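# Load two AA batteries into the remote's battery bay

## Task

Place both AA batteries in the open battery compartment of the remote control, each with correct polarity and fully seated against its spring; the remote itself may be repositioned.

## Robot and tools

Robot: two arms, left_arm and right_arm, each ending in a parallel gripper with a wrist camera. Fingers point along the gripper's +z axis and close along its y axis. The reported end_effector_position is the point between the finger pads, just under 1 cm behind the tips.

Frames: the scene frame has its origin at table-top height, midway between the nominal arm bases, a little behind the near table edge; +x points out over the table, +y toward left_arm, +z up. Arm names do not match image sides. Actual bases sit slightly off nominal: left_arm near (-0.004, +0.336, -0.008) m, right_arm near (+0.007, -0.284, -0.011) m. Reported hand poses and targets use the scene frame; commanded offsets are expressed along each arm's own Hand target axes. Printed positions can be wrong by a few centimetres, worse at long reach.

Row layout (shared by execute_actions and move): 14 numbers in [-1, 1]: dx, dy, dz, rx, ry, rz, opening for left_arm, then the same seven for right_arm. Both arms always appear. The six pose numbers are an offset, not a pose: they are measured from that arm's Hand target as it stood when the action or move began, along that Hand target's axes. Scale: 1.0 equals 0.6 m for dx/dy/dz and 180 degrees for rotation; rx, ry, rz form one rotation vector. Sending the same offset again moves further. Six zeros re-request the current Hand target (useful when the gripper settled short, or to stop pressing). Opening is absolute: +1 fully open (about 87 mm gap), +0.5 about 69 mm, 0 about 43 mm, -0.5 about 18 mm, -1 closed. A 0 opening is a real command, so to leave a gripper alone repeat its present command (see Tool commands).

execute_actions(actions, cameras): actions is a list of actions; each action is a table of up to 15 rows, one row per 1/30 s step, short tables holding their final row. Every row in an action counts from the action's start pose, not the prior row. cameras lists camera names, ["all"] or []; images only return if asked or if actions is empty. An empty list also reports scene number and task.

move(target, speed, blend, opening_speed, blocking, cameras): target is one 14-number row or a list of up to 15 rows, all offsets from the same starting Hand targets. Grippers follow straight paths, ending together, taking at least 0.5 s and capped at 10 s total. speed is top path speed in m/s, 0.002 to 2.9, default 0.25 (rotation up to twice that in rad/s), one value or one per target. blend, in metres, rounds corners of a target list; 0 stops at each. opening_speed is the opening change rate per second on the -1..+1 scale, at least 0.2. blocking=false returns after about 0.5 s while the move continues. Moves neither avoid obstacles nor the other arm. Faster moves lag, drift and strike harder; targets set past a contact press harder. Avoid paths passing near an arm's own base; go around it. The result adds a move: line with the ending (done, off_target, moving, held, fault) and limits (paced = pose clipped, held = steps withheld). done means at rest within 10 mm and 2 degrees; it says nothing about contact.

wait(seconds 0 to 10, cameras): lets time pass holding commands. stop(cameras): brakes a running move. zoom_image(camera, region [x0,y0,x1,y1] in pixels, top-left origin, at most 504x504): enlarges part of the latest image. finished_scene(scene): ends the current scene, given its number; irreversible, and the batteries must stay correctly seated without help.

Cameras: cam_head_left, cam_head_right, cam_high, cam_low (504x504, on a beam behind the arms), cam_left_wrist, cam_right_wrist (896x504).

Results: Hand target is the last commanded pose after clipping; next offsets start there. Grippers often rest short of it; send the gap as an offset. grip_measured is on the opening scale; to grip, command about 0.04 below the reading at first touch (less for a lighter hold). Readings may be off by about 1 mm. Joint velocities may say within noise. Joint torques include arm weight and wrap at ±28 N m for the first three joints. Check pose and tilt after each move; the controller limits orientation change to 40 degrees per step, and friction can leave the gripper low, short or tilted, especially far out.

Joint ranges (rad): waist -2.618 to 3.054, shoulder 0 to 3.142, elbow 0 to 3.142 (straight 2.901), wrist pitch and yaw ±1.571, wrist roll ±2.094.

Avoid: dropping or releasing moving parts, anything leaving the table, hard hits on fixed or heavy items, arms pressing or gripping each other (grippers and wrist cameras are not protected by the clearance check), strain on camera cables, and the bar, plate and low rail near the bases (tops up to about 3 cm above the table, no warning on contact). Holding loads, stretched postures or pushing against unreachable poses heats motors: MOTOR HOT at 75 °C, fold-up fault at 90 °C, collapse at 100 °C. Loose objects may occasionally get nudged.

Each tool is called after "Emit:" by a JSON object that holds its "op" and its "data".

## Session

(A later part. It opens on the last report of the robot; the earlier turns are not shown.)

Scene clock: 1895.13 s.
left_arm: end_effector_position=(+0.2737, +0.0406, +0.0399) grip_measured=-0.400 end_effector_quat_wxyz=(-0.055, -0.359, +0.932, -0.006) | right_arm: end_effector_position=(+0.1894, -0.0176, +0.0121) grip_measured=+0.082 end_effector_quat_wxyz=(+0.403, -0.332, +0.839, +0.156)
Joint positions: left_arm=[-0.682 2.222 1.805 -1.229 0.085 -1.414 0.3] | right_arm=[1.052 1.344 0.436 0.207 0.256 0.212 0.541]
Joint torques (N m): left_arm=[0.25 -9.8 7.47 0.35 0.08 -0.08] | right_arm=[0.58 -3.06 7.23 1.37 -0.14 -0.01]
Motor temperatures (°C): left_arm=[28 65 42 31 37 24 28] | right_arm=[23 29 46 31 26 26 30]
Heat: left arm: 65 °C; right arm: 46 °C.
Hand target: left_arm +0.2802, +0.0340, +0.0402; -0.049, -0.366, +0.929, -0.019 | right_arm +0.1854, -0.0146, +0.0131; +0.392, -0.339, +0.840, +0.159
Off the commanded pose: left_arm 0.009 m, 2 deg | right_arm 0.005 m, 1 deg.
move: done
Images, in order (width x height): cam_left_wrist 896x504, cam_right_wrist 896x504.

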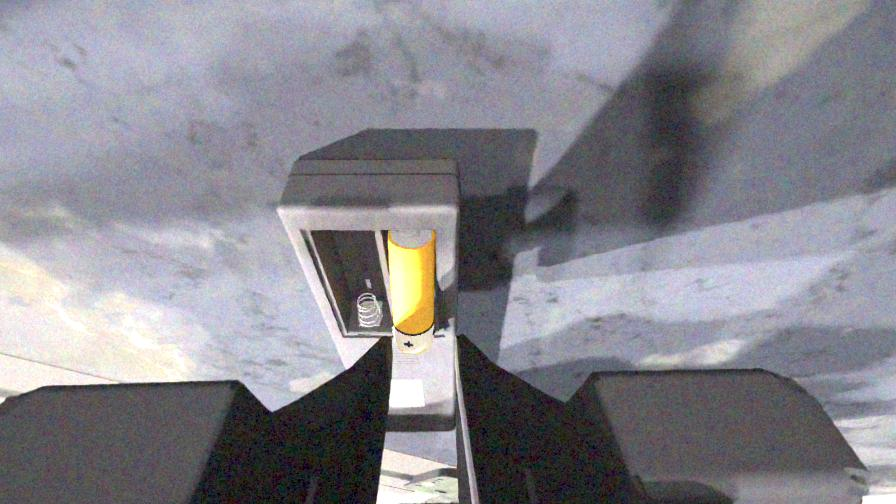

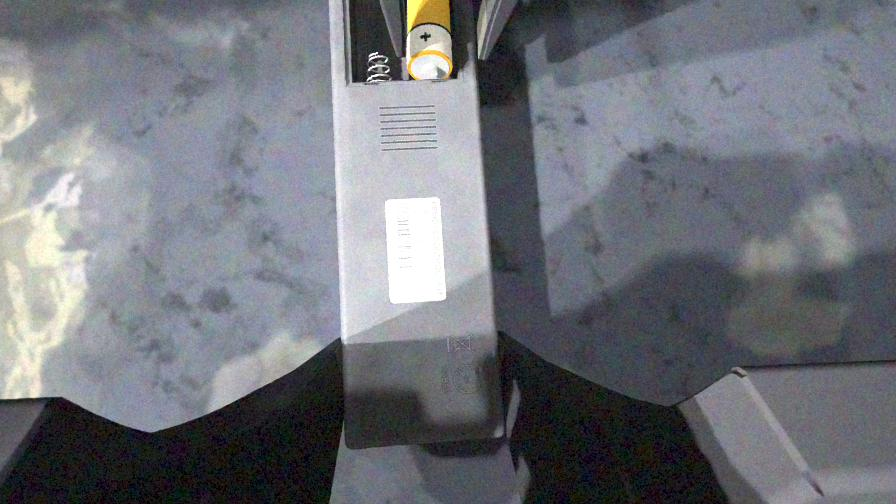

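Emit:
{"op": "move", "data": {"target": [0, 0.003, 0, 0, 0, 0, -0.7, 0, 0, 0, 0, 0, 0, 0.03], "speed": 0.1, "opening_speed": 0.5, "cameras": ["cam_left_wrist", "cam_right_wrist"]}}

Emit:
{"op": "zoom_image", "data": {"camera": "cam_left_wrist", "region": [340, 240, 500, 400]}}

Emit:
{"op": "zoom_image", "data": {"camera": "cam_right_wrist", "region": [330, 0, 490, 140]}}

Scene clock: 1905.90 s.
left_arm: end_effector_position=(+0.2738, +0.0401, +0.0400) grip_measured=-0.700 end_effector_quat_wxyz=(-0.055, -0.359, +0.932, -0.007) | right_arm: end_effector_position=(+0.1894, -0.0176, +0.0121) grip_measured=+0.082 end_effector_quat_wxyz=(+0.403, -0.332, +0.839, +0.156)
Joint positions: left_arm=[-0.682 2.222 1.805 -1.227 0.086 -1.414 0.15] | right_arm=[1.052 1.344 0.436 0.207 0.256 0.212 0.541]
Joint torques (N m): left_arm=[0.27 -10.41 6.31 0.38 0.05 -0.07] | right_arm=[0.61 -3.06 7.23 1.36 -0.12 0]
Motor temperatures (°C): left_arm=[28 64 42 31 36 24 28] | right_arm=[23 29 46 31 26 26 30]
Heat: left arm: 64 °C; right arm: 46 °C.
Hand target: left_arm +0.2789, +0.0353, +0.0402; -0.049, -0.366, +0.929, -0.019 | right_arm +0.1854, -0.0146, +0.0131; +0.392, -0.339, +0.840, +0.159
Off the commanded pose: left_arm 0.007 m, 2 deg | right_arm 0.005 m, 1 deg.
move: done
Images, in order (width x height): cam_left_wrist 896x504, cam_right_wrist 896x504.

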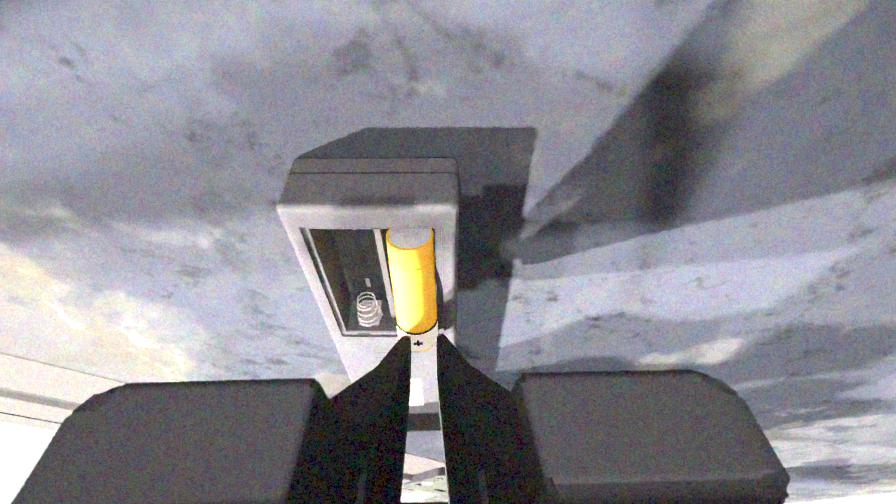

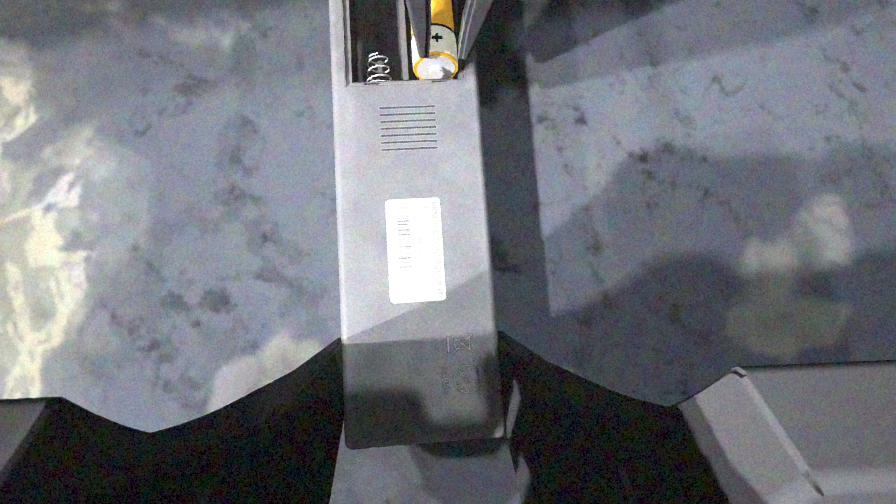

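Scaled by 3.150 from the camera's 896x504 image, which has a finer 1280x720 frame.

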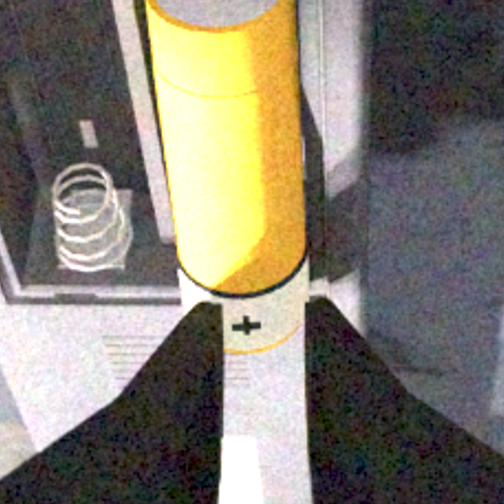

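Scaled by 3.150 from the camera's 896x504 image, which has a finer 1280x720 frame.

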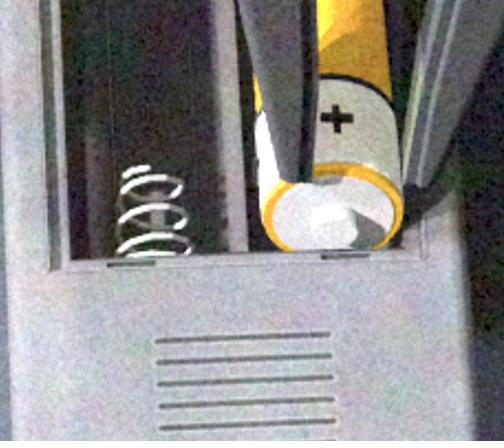

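Emit:
{"op": "move", "data": {"target": [-0.0194, 0, 0.0248, 0, 0, 0, -0.7, 0, 0, 0, 0, 0, 0, 0.03], "speed": 0.06, "cameras": ["cam_left_wrist", "cam_right_wrist"]}}

Emit:
{"op": "zoom_image", "data": {"camera": "cam_right_wrist", "region": [330, 0, 490, 140]}}

Emit:
{"op": "zoom_image", "data": {"camera": "cam_left_wrist", "region": [340, 240, 500, 400]}}

Scene clock: 1925.53 s.
left_arm: end_effector_position=(+0.2721, +0.0433, +0.0373) grip_measured=-0.700 end_effector_quat_wxyz=(-0.071, -0.364, +0.929, -0.009) | right_arm: end_effector_position=(+0.1896, -0.0178, +0.0122) grip_measured=+0.082 end_effector_quat_wxyz=(+0.403, -0.332, +0.839, +0.156)
Joint positions: left_arm=[-0.666 2.222 1.786 -1.222 0.114 -1.409 0.15] | right_arm=[1.052 1.344 0.436 0.207 0.257 0.212 0.541]
Joint torques (N m): left_arm=[0.47 -8.91 4.71 0.76 -0.25 0.11] | right_arm=[0.61 -3.04 7.21 1.37 -0.13 0]
Motor temperatures (°C): left_arm=[28 64 41 31 36 24 28] | right_arm=[23 29 46 31 26 26 30]
Heat: left arm: 64 °C; right arm: 46 °C.
Hand target: left_arm +0.2862, +0.0421, +0.0241; -0.049, -0.366, +0.929, -0.019 | right_arm +0.1854, -0.0146, +0.0131; +0.392, -0.339, +0.840, +0.159
Off the commanded pose: left_arm 0.019 m, 3 deg | right_arm 0.005 m, 2 deg.
move: off_target (left_arm)
Images, in order (width x height): cam_left_wrist 896x504, cam_right_wrist 896x504.

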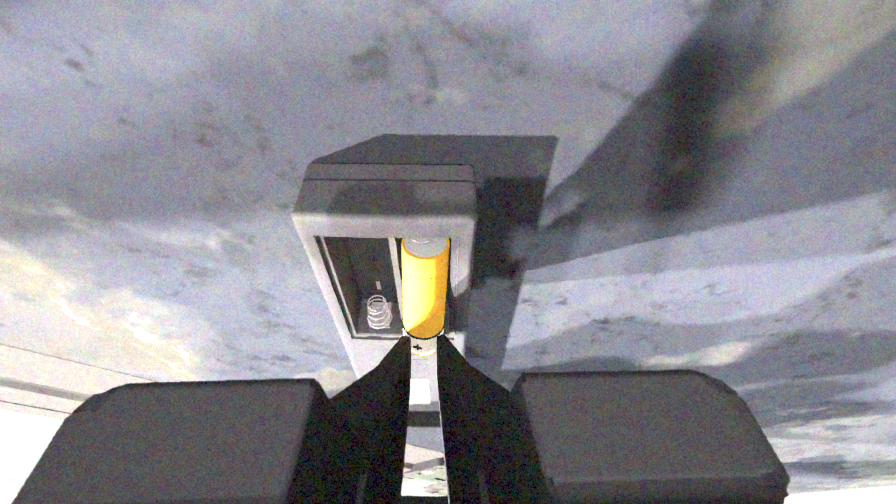

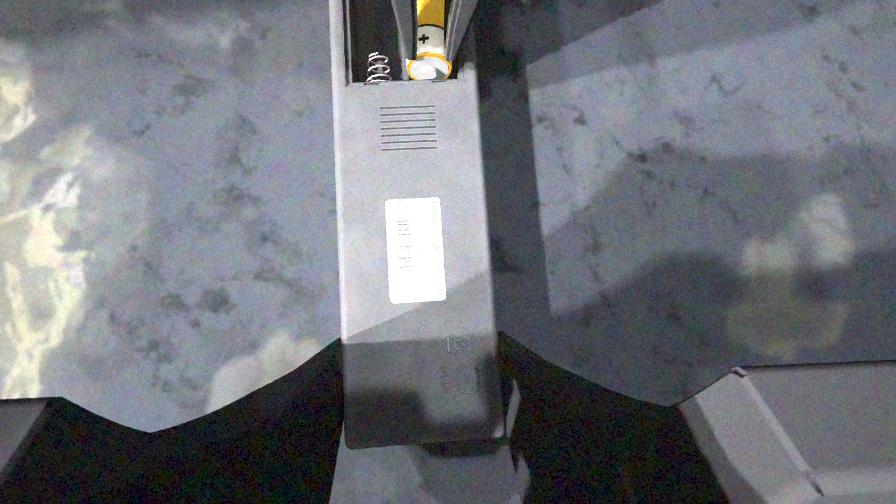

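Scaled by 3.150 from the camera's 896x504 image, which has a finer 1280x720 frame.

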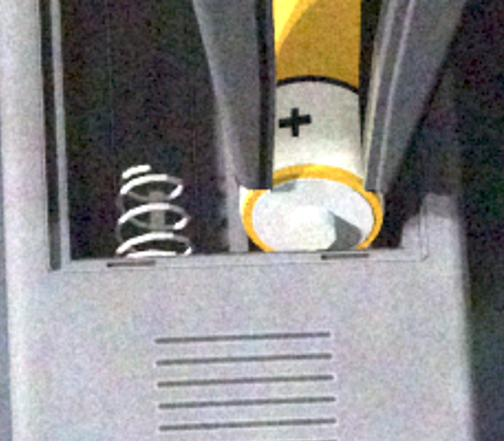

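Scaled by 3.150 from the camera's 896x504 image, which has a finer 1280x720 frame.

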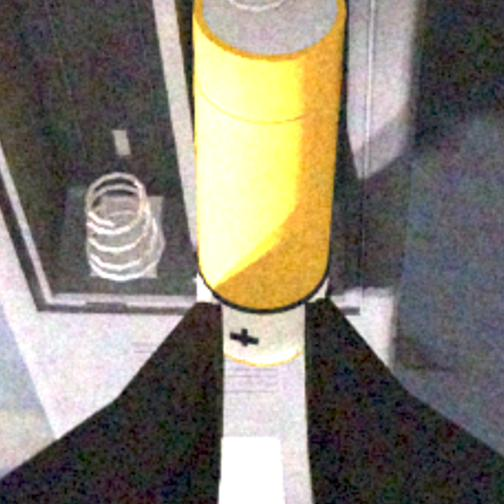

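Emit:
{"op": "move", "data": {"target": [-0.0187, -0.0067, 0.0181, 0, 0, 0, -0.7, 0, 0, 0, 0, 0, 0, 0.03], "speed": 0.06, "cameras": ["cam_left_wrist", "cam_right_wrist"]}}

Emit:
{"op": "zoom_image", "data": {"camera": "cam_right_wrist", "region": [330, 0, 490, 140]}}

Emit:
{"op": "zoom_image", "data": {"camera": "cam_left_wrist", "region": [340, 240, 500, 400]}}

Scene clock: 1936.20 s.
left_arm: end_effector_position=(+0.2759, +0.0447, +0.0324) grip_measured=-0.700 end_effector_quat_wxyz=(-0.080, -0.362, +0.929, -0.014) | right_arm: end_effector_position=(+0.1898, -0.0180, +0.0122) grip_measured=+0.082 end_effector_quat_wxyz=(+0.403, -0.331, +0.839, +0.155)
Joint positions: left_arm=[-0.65 2.237 1.786 -1.21 0.134 -1.388 0.15] | right_arm=[1.052 1.344 0.436 0.207 0.259 0.212 0.541]
Joint torques (N m): left_arm=[0.76 -7.64 5.39 0.83 -0.5 0.12] | right_arm=[0.59 -3.07 7.23 1.37 -0.14 0.01]
Motor temperatures (°C): left_arm=[28 62 40 31 35 24 27] | right_arm=[23 29 46 31 26 26 30]
Heat: left arm: 62 °C; right arm: 46 °C.
Hand target: left_arm +0.2963, +0.0460, +0.0122; -0.049, -0.366, +0.929, -0.019 | right_arm +0.1854, -0.0146, +0.0131; +0.392, -0.339, +0.840, +0.159
Off the commanded pose: left_arm 0.029 m, 4 deg | right_arm 0.006 m, 2 deg.
move: off_target (left_arm)
Images, in order (width x height): cam_left_wrist 896x504, cam_right_wrist 896x504.

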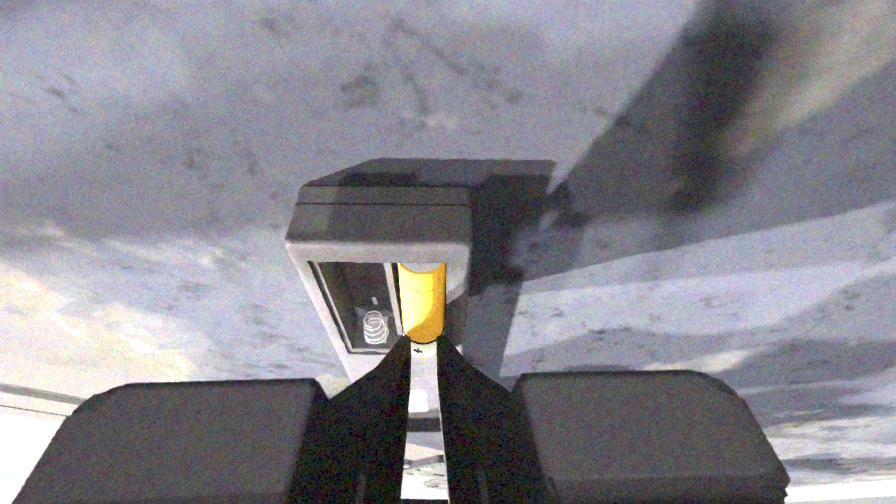

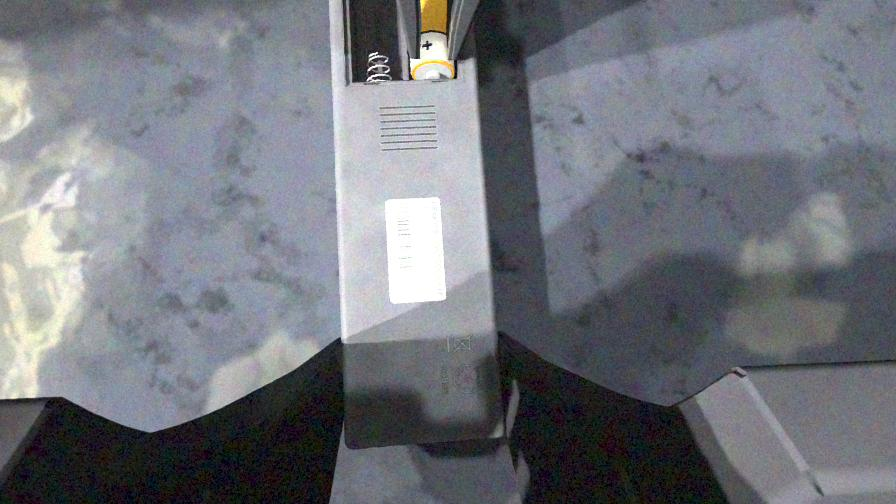

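Scaled by 3.150 from the camera's 896x504 image, which has a finer 1280x720 frame.

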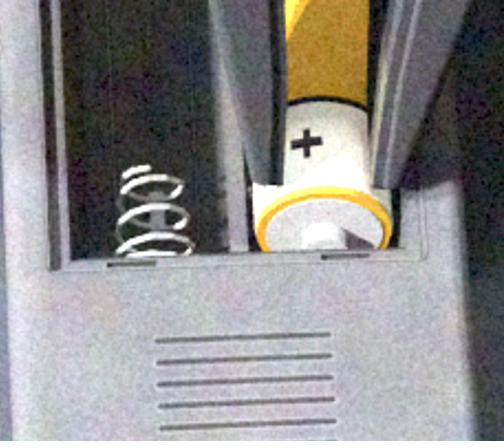

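Scaled by 3.150 from the camera's 896x504 image, which has a finer 1280x720 frame.

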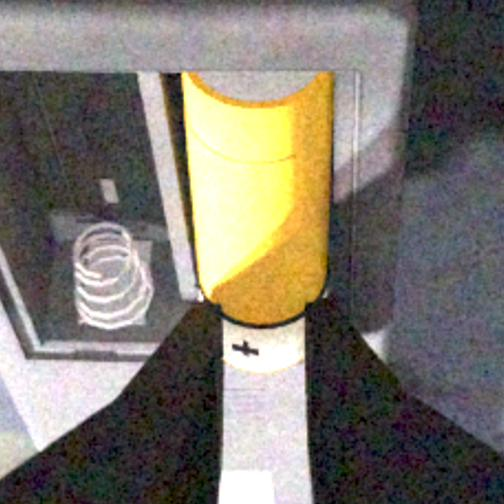

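Emit:
{"op": "move", "data": {"target": [0, -0.004, 0.006, 0, 0, 0, -0.9, 0, 0, 0, 0, 0, 0, 0.03], "speed": 0.06, "opening_speed": 0.3, "cameras": ["cam_left_wrist", "cam_right_wrist"]}}

Emit:
{"op": "zoom_image", "data": {"camera": "cam_right_wrist", "region": [330, 0, 490, 140]}}

Emit:
{"op": "zoom_image", "data": {"camera": "cam_left_wrist", "region": [340, 240, 500, 400]}}

Scene clock: 1946.97 s.
left_arm: end_effector_position=(+0.2769, +0.0453, +0.0332) grip_measured=-0.898 end_effector_quat_wxyz=(-0.086, -0.365, +0.927, -0.018) | right_arm: end_effector_position=(+0.1898, -0.0180, +0.0122) grip_measured=+0.082 end_effector_quat_wxyz=(+0.403, -0.331, +0.839, +0.155)
Joint positions: left_arm=[-0.642 2.237 1.786 -1.21 0.146 -1.386 0.051] | right_arm=[1.052 1.344 0.436 0.207 0.259 0.212 0.541]
Joint torques (N m): left_arm=[0.44 -6.78 5.81 0.9 -0.62 0.08] | right_arm=[0.58 -3.03 7.24 1.38 -0.13 0.01]
Motor temperatures (°C): left_arm=[28 61 40 31 35 24 27] | right_arm=[23 29 46 31 26 26 30]
Heat: left arm: 61 °C; right arm: 46 °C.
Hand target: left_arm +0.2977, +0.0440, +0.0086; -0.049, -0.366, +0.929, -0.019 | right_arm +0.1854, -0.0146, +0.0131; +0.392, -0.339, +0.840, +0.159
Off the commanded pose: left_arm 0.032 m, 4 deg | right_arm 0.006 m, 2 deg.
move: off_target (left_arm)
Images, in order (width x height): cam_left_wrist 896x504, cam_right_wrist 896x504.

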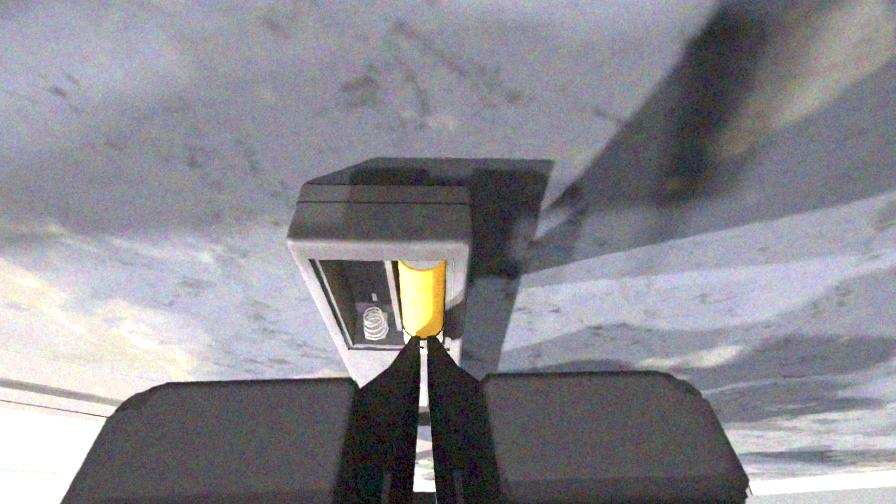

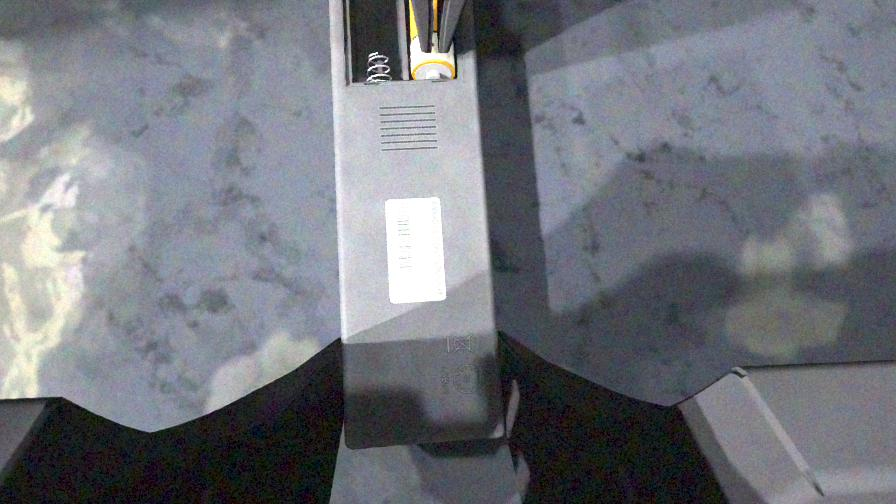

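Scaled by 3.150 from the camera's 896x504 image, which has a finer 1280x720 frame.

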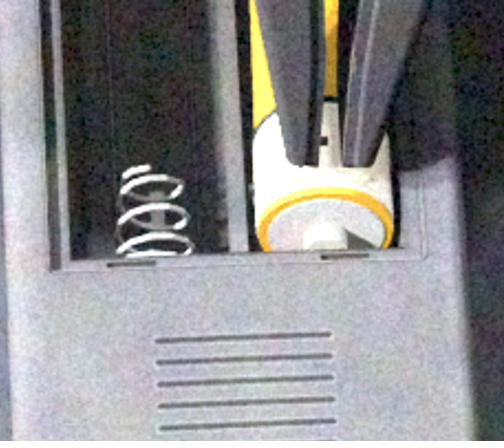

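Scaled by 3.150 from the camera's 896x504 image, which has a finer 1280x720 frame.

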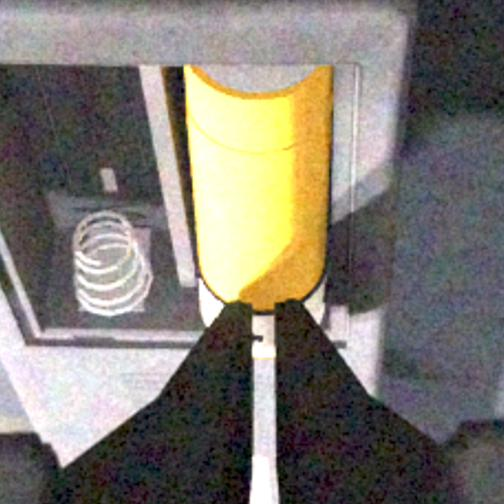

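Emit:
{"op": "move", "data": {"target": [0.0166, 0, 0.0075, 0, 0, 0, -1, 0, 0, 0, 0, 0, 0, 0.03], "speed": 0.06, "opening_speed": 0.3, "cameras": ["cam_left_wrist", "cam_right_wrist"]}}

Emit:
{"op": "zoom_image", "data": {"camera": "cam_right_wrist", "region": [330, 0, 490, 140]}}

Emit:
{"op": "zoom_image", "data": {"camera": "cam_left_wrist", "region": [340, 240, 500, 400]}}

Scene clock: 1994.33 s.
left_arm: end_effector_position=(+0.2766, +0.0449, +0.0334) grip_measured=-0.987 end_effector_quat_wxyz=(-0.087, -0.365, +0.927, -0.019) | right_arm: end_effector_position=(+0.1900, -0.0181, +0.0123) grip_measured=+0.082 end_effector_quat_wxyz=(+0.404, -0.331, +0.839, +0.155)
Joint positions: left_arm=[-0.642 2.237 1.786 -1.21 0.149 -1.386 0.007] | right_arm=[1.052 1.344 0.436 0.207 0.261 0.212 0.541]
Joint torques (N m): left_arm=[-1.21 -7.08 3.74 1.06 -0.63 -0.14] | right_arm=[0.61 -3.06 7.24 1.37 -0.13 0.01]
Motor temperatures (°C): left_arm=[28 55 39 31 34 24 27] | right_arm=[23 29 46 31 26 26 30]
Heat: left arm: 55 °C; right arm: 46 °C.
Hand target: left_arm +0.2901, +0.0369, +0.0052; -0.049, -0.366, +0.929, -0.019 | right_arm +0.1854, -0.0146, +0.0131; +0.392, -0.339, +0.840, +0.159
Off the commanded pose: left_arm 0.032 m, 4 deg | right_arm 0.006 m, 2 deg.
move: off_target (left_arm)
Images, in order (width x height): cam_left_wrist 896x504, cam_right_wrist 896x504.

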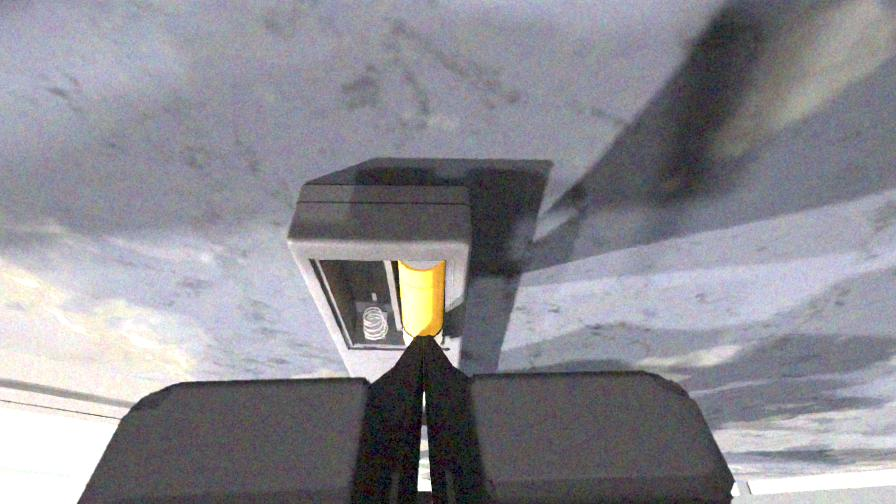

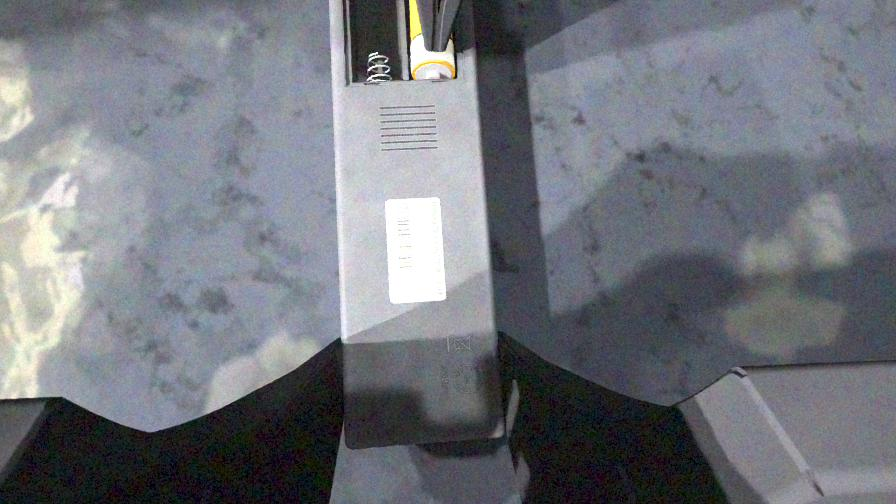

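Scaled by 3.150 from the camera's 896x504 image, which has a finer 1280x720 frame.

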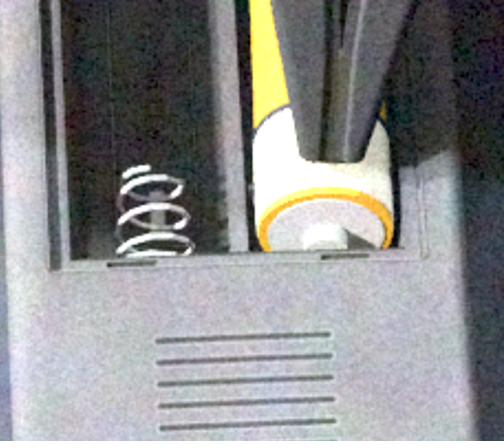

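Scaled by 3.150 from the camera's 896x504 image, which has a finer 1280x720 frame.

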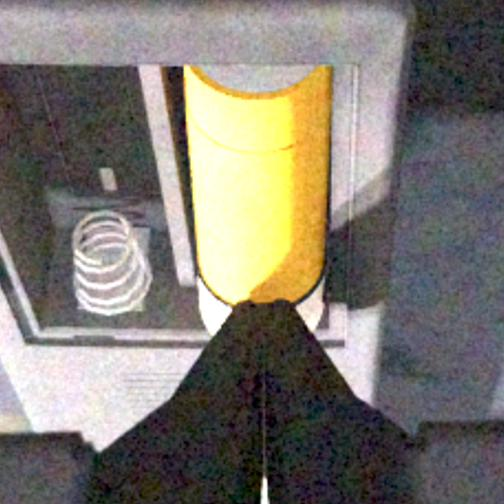

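Emit:
{"op": "move", "data": {"target": [0.012, 0, 0.012, 0, 0, 0, -1, 0, 0, 0, 0, 0, 0, 0.03], "speed": 0.06, "cameras": ["cam_low", "cam_right_wrist"]}}

Emit:
{"op": "zoom_image", "data": {"camera": "cam_low", "region": [280, 210, 380, 310]}}

Emit:
{"op": "zoom_image", "data": {"camera": "cam_right_wrist", "region": [390, 30, 480, 110]}}

Scene clock: 2003.50 s.
left_arm: end_effector_position=(+0.2766, +0.0444, +0.0332) grip_measured=-0.987 end_effector_quat_wxyz=(-0.084, -0.364, +0.927, -0.022) | right_arm: end_effector_position=(+0.1897, -0.0183, +0.0120) grip_measured=+0.082 end_effector_quat_wxyz=(+0.403, -0.332, +0.839, +0.154)
Joint positions: left_arm=[-0.643 2.23 1.774 -1.196 0.148 -1.386 0.007] | right_arm=[1.053 1.344 0.436 0.205 0.262 0.212 0.541]
Joint torques (N m): left_arm=[-2.39 -6.58 2.41 1.2 -0.61 -0.28] | right_arm=[0.57 -3.06 7.23 1.38 -0.13 0.01]
Motor temperatures (°C): left_arm=[28 55 39 31 34 24 27] | right_arm=[23 29 46 31 26 26 30]
Heat: left arm: 55 °C; right arm: 46 °C.
Hand target: left_arm +0.2843, +0.0316, -0.0013; -0.049, -0.366, +0.929, -0.019 | right_arm +0.1854, -0.0146, +0.0131; +0.392, -0.339, +0.840, +0.159
Off the commanded pose: left_arm 0.038 m, 4 deg | right_arm 0.006 m, 2 deg.
move: off_target (left_arm)
Images, in order (width x height): cam_low 504x504, cam_right_wrist 896x504.

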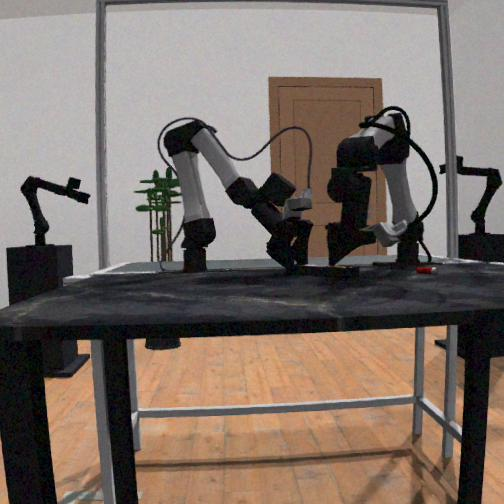

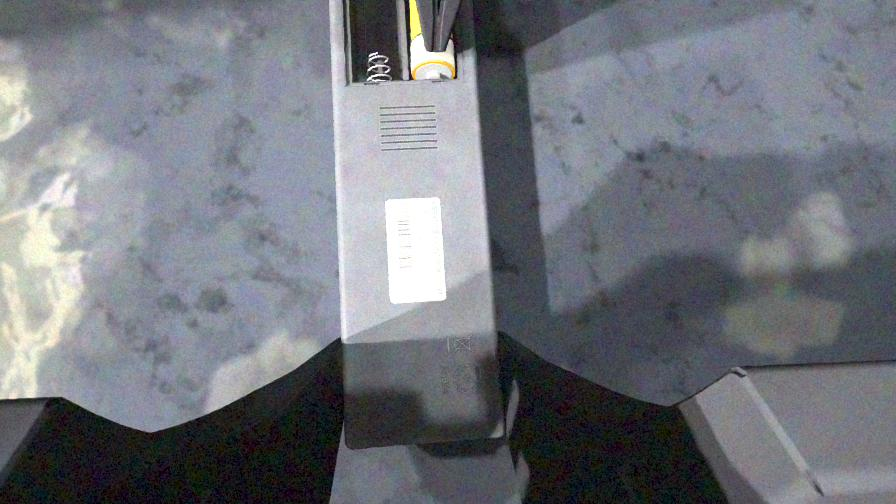

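Scaled by 5.040 from the camera's 504x504 image, which has a finer 720x720 frame.

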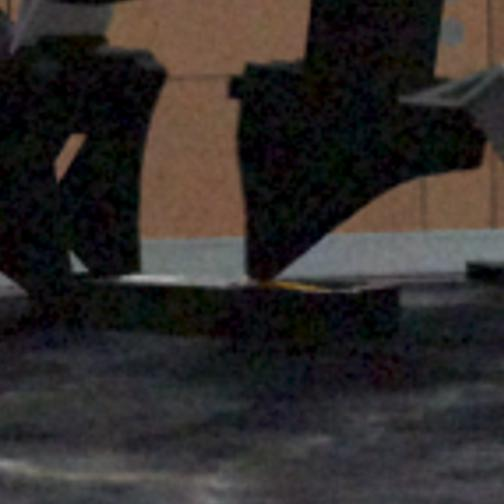

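Scaled by 5.600 from the camera's 896x504 image, which has a finer 1280x720 frame.

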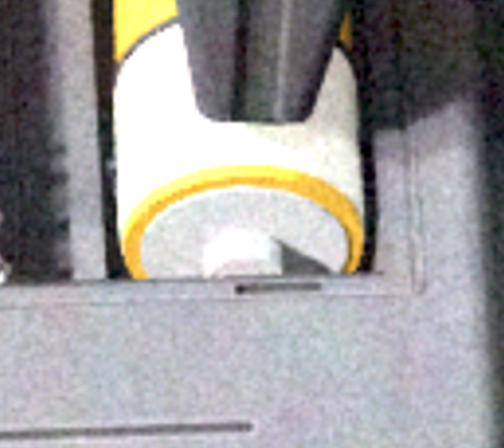

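Emit:
{"op": "move", "data": {"target": [0.0047, 0, -0.0447, 0, 0, 0, -1, 0, 0, 0, 0, 0, 0, 0.03], "speed": 0.08, "cameras": ["cam_right_wrist"]}}

Emit:
{"op": "zoom_image", "data": {"camera": "cam_right_wrist", "region": [390, 30, 480, 110]}}

Scene clock: 2023.83 s.
left_arm: end_effector_position=(+0.2763, +0.0441, +0.0344) grip_measured=-0.988 end_effector_quat_wxyz=(-0.070, -0.361, +0.930, -0.014) | right_arm: end_effector_position=(+0.1897, -0.0183, +0.0120) grip_measured=+0.082 end_effector_quat_wxyz=(+0.403, -0.332, +0.839, +0.154)
Joint positions: left_arm=[-0.657 2.228 1.785 -1.207 0.117 -1.394 0.006] | right_arm=[1.053 1.344 0.436 0.205 0.262 0.212 0.541]
Joint torques (N m): left_arm=[-1.5 -8.09 8.21 0.51 -0.28 -0.25] | right_arm=[0.59 -3.03 7.27 1.38 -0.13 0]
Heat: left arm: 54 °C; right arm: 46 °C.
Hand target: left_arm +0.2843, +0.0315, +0.0257; -0.049, -0.366, +0.929, -0.019 | right_arm +0.1854, -0.0146, +0.0131; +0.392, -0.339, +0.840, +0.159
Off the commanded pose: left_arm 0.017 m, 3 deg | right_arm 0.006 m, 2 deg.
move: off_target (left_arm)
Images, in order (width x height): cam_right_wrist 896x504.

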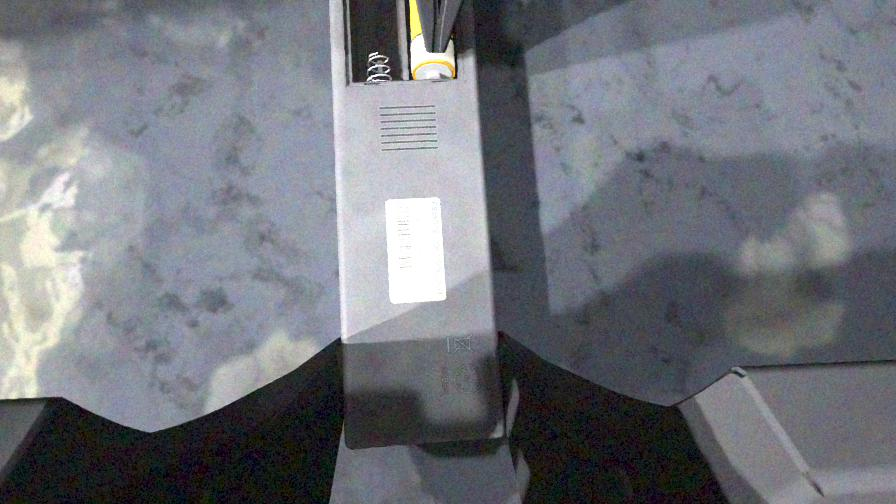

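Scaled by 5.600 from the camera's 896x504 image, which has a finer 1280x720 frame.

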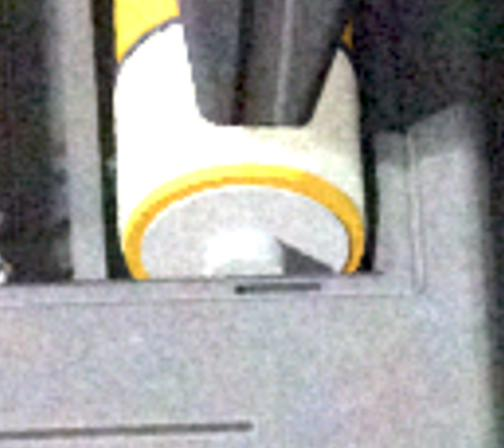

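Emit:
{"op": "move", "data": {"target": [0.0136, 0, -0.0489, 0, 0, 0, -1, 0, 0, 0, 0, 0, 0, 0.03], "speed": 0.1, "cameras": ["cam_right_wrist", "cam_left_wrist"]}}

Emit:
{"op": "zoom_image", "data": {"camera": "cam_right_wrist", "region": [390, 30, 480, 110]}}

Emit:
{"op": "zoom_image", "data": {"camera": "cam_left_wrist", "region": [340, 200, 500, 360]}}

Scene clock: 2079.60 s.
left_arm: end_effector_position=(+0.2743, +0.0357, +0.0485) grip_measured=-0.989 end_effector_quat_wxyz=(-0.062, -0.360, +0.931, -0.010) | right_arm: end_effector_position=(+0.1897, -0.0183, +0.0120) grip_measured=+0.082 end_effector_quat_wxyz=(+0.403, -0.332, +0.839, +0.154)
Joint positions: left_arm=[-0.683 2.233 1.852 -1.265 0.102 -1.417 0.006] | right_arm=[1.053 1.344 0.436 0.205 0.262 0.212 0.541]
Joint torques (N m): left_arm=[-0.49 -10.1 10.47 0.08 -0.11 -0.17] | right_arm=[0.65 -3.04 7.21 1.38 -0.12 0.01]
Heat: left arm: 52 °C; right arm: 46 °C.
Hand target: left_arm +0.2806, +0.0281, +0.0557; -0.049, -0.366, +0.929, -0.019 | right_arm +0.1854, -0.0146, +0.0131; +0.392, -0.339, +0.840, +0.159
Off the commanded pose: left_arm 0.012 m, 2 deg | right_arm 0.006 m, 2 deg.
move: off_target (left_arm)
Images, in order (width x height): cam_left_wrist 896x504, cam_right_wrist 896x504.

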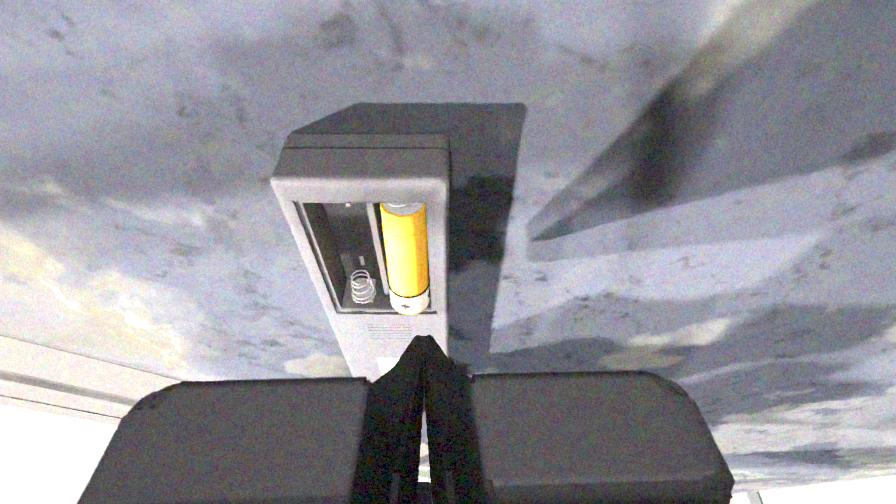

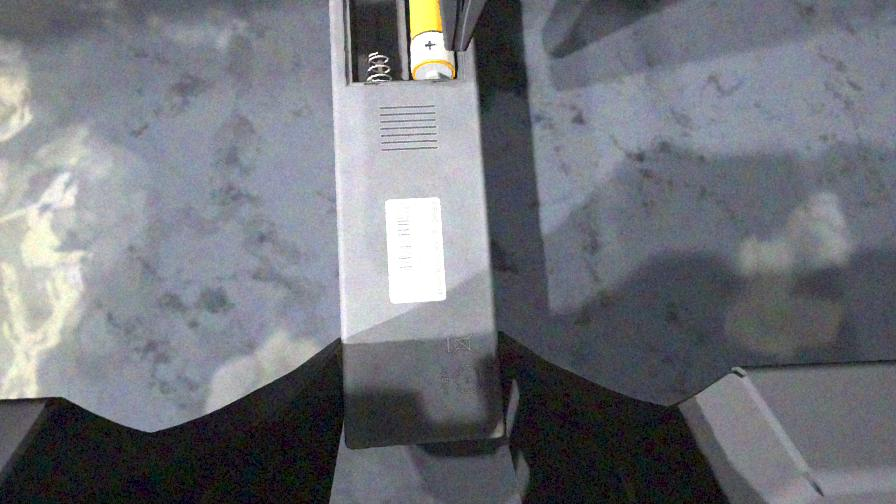

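Scaled by 5.600 from the camera's 896x504 image, which has a finer 1280x720 frame.

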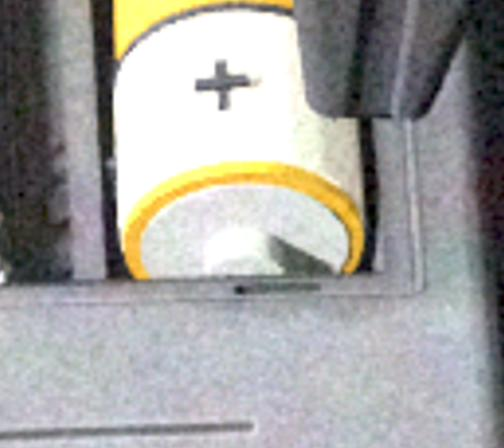

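Scaled by 3.150 from the camera's 896x504 image, which has a finer 1280x720 frame.

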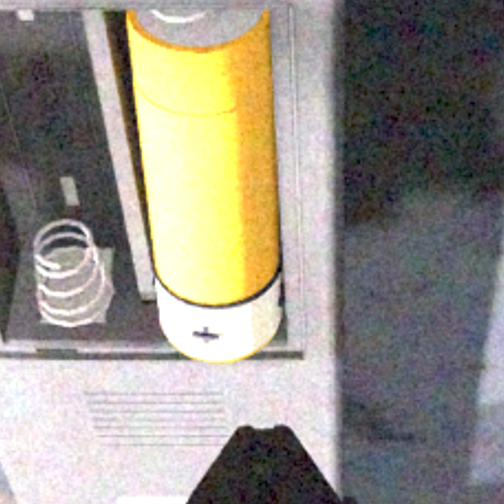

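Emit:
{"op": "move", "data": {"target": [-0.0024, 0.0075, 0.0232, 0, 0, 0, -1, 0, 0, 0, 0, 0, 0, 0.03], "speed": 0.1, "cameras": ["cam_right_wrist"]}}

Emit:
{"op": "zoom_image", "data": {"camera": "cam_right_wrist", "region": [390, 30, 480, 110]}}

Scene clock: 2109.60 s.
left_arm: end_effector_position=(+0.2746, +0.0356, +0.0414) grip_measured=-0.989 end_effector_quat_wxyz=(-0.061, -0.360, +0.931, -0.012) | right_arm: end_effector_position=(+0.1897, -0.0183, +0.0120) grip_measured=+0.082 end_effector_quat_wxyz=(+0.403, -0.332, +0.839, +0.154)
Joint positions: left_arm=[-0.683 2.233 1.825 -1.233 0.1 -1.417 0.006] | right_arm=[1.053 1.344 0.436 0.205 0.262 0.212 0.541]
Joint torques (N m): left_arm=[-0.34 -11.04 5.76 0.36 -0.11 -0.13] | right_arm=[0.58 -3.06 7.23 1.38 -0.13 0.01]
Motor temperatures (°C): left_arm=[28 58 41 30 31 24 27] | right_arm=[23 29 46 31 26 26 30]
Heat: left arm: 58 °C; right arm: 46 °C.
Hand target: left_arm +0.2775, +0.0314, +0.0418; -0.049, -0.366, +0.929, -0.019 | right_arm +0.1854, -0.0146, +0.0131; +0.392, -0.339, +0.840, +0.159
Off the commanded pose: left_arm 0.005 m, 2 deg | right_arm 0.006 m, 2 deg.
move: done
Images, in order (width x height): cam_right_wrist 896x504.

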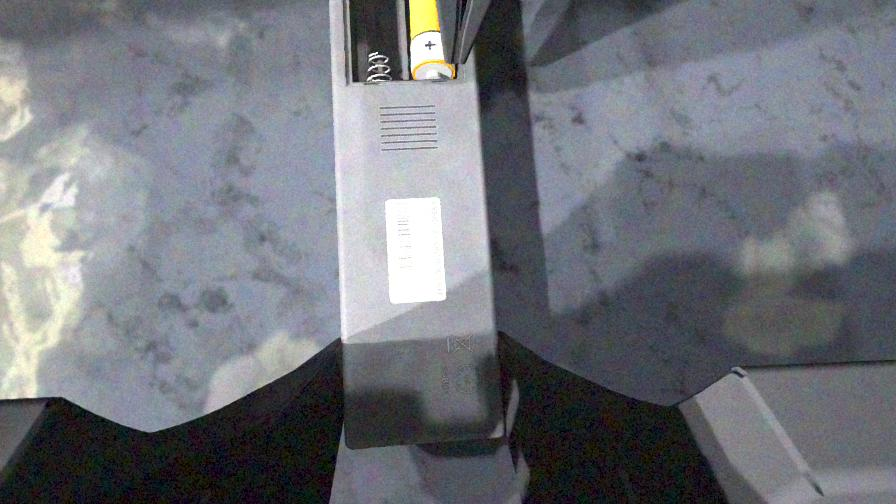

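Scaled by 5.600 from the camera's 896x504 image, which has a finer 1280x720 frame.

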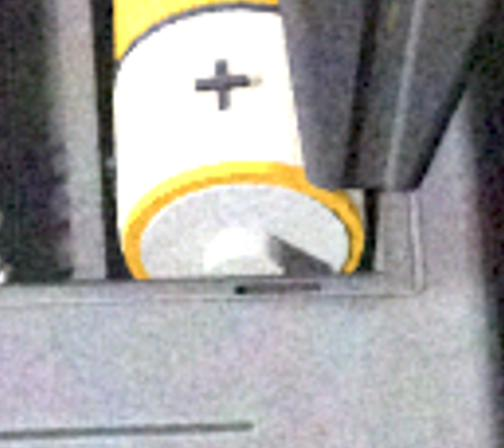

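Emit:
{"op": "move", "data": {"target": [-0.0056, 0.0233, -0.0107, 0, 0, 0, -1, 0, 0, 0, 0, 0, 0, 0.03], "speed": 0.1, "cameras": ["cam_right_wrist"]}}

Emit:
{"op": "zoom_image", "data": {"camera": "cam_right_wrist", "region": [390, 30, 480, 110]}}

Scene clock: 2120.73 s.
left_arm: end_effector_position=(+0.2650, +0.0463, +0.0347) grip_measured=-0.989 end_effector_quat_wxyz=(-0.068, -0.363, +0.929, +0.001) | right_arm: end_effector_position=(+0.1897, -0.0183, +0.0120) grip_measured=+0.082 end_effector_quat_wxyz=(+0.403, -0.332, +0.839, +0.154)
Joint positions: left_arm=[-0.677 2.208 1.756 -1.219 0.1 -1.417 0.006] | right_arm=[1.053 1.344 0.436 0.205 0.262 0.212 0.541]
Joint torques (N m): left_arm=[0.28 -13.74 5.6 0.26 -0.11 -0.01] | right_arm=[0.62 -3.06 7.23 1.37 -0.13 0.01]
Motor temperatures (°C): left_arm=[28 60 41 30 31 24 27] | right_arm=[23 29 46 31 26 26 30]
Heat: left arm: 60 °C; right arm: 46 °C.
Hand target: left_arm +0.2709, +0.0443, +0.0478; -0.049, -0.366, +0.929, -0.019 | right_arm +0.1854, -0.0146, +0.0131; +0.392, -0.339, +0.840, +0.159
Off the commanded pose: left_arm 0.015 m, 3 deg | right_arm 0.006 m, 2 deg.
move: off_target (left_arm)
Images, in order (width x height): cam_right_wrist 896x504.

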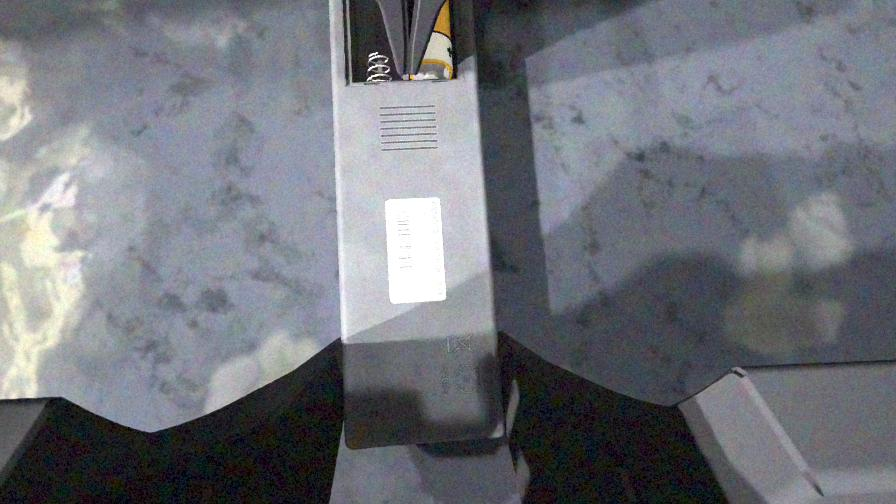

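Scaled by 5.600 from the camera's 896x504 image, which has a finer 1280x720 frame.

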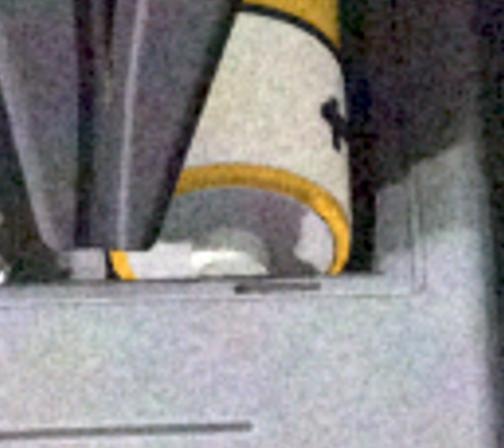

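Emit:
{"op": "move", "data": {"target": [[0.002, 0, -0.02, 0, 0, 0, -0.8, 0, 0, 0, 0, 0, 0, 0.03], [-0.0025, -0.016, -0.018, 0, 0, 0, -0.8, 0, 0, 0, 0, 0, 0, 0.03]], "speed": 0.1, "cameras": ["cam_right_wrist"]}}

Emit:
{"op": "zoom_image", "data": {"camera": "cam_right_wrist", "region": [390, 30, 480, 110]}}

Scene clock: 2136.13 s.
left_arm: end_effector_position=(+0.2706, +0.0431, +0.0506) grip_measured=-0.800 end_effector_quat_wxyz=(-0.063, -0.363, +0.930, -0.009) | right_arm: end_effector_position=(+0.1901, -0.0186, +0.0120) grip_measured=+0.082 end_effector_quat_wxyz=(+0.404, -0.331, +0.839, +0.154)
Joint positions: left_arm=[-0.676 2.201 1.809 -1.258 0.1 -1.417 0.1] | right_arm=[1.052 1.344 0.436 0.205 0.262 0.212 0.541]
Joint torques (N m): left_arm=[0.31 -10.04 10.19 0.08 -0.1 0.02] | right_arm=[0.61 -3.04 7.23 1.39 -0.13 0.01]
Motor temperatures (°C): left_arm=[28 62 40 30 31 24 27] | right_arm=[23 29 46 31 26 26 30]
Heat: left arm: 62 °C; right arm: 46 °C.
Hand target: left_arm +0.2794, +0.0391, +0.0584; -0.049, -0.366, +0.929, -0.019 | right_arm +0.1854, -0.0146, +0.0131; +0.392, -0.339, +0.840, +0.159
Off the commanded pose: left_arm 0.012 m, 2 deg | right_arm 0.006 m, 2 deg.
move: off_target (left_arm)
Images, in order (width x height): cam_right_wrist 896x504.

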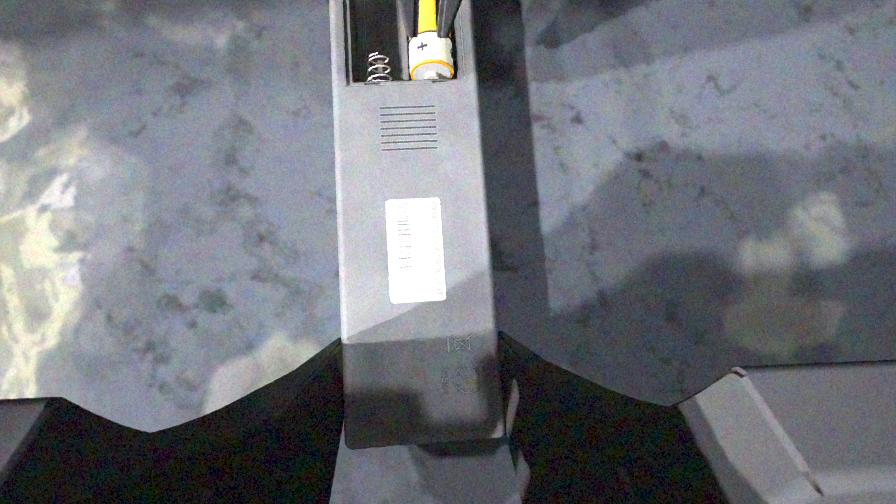

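Scaled by 5.600 from the camera's 896x504 image, which has a finer 1280x720 frame.

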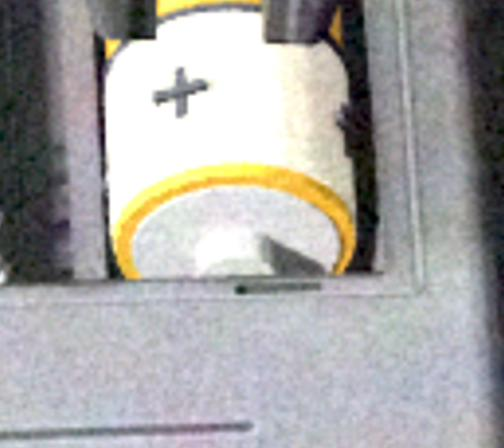

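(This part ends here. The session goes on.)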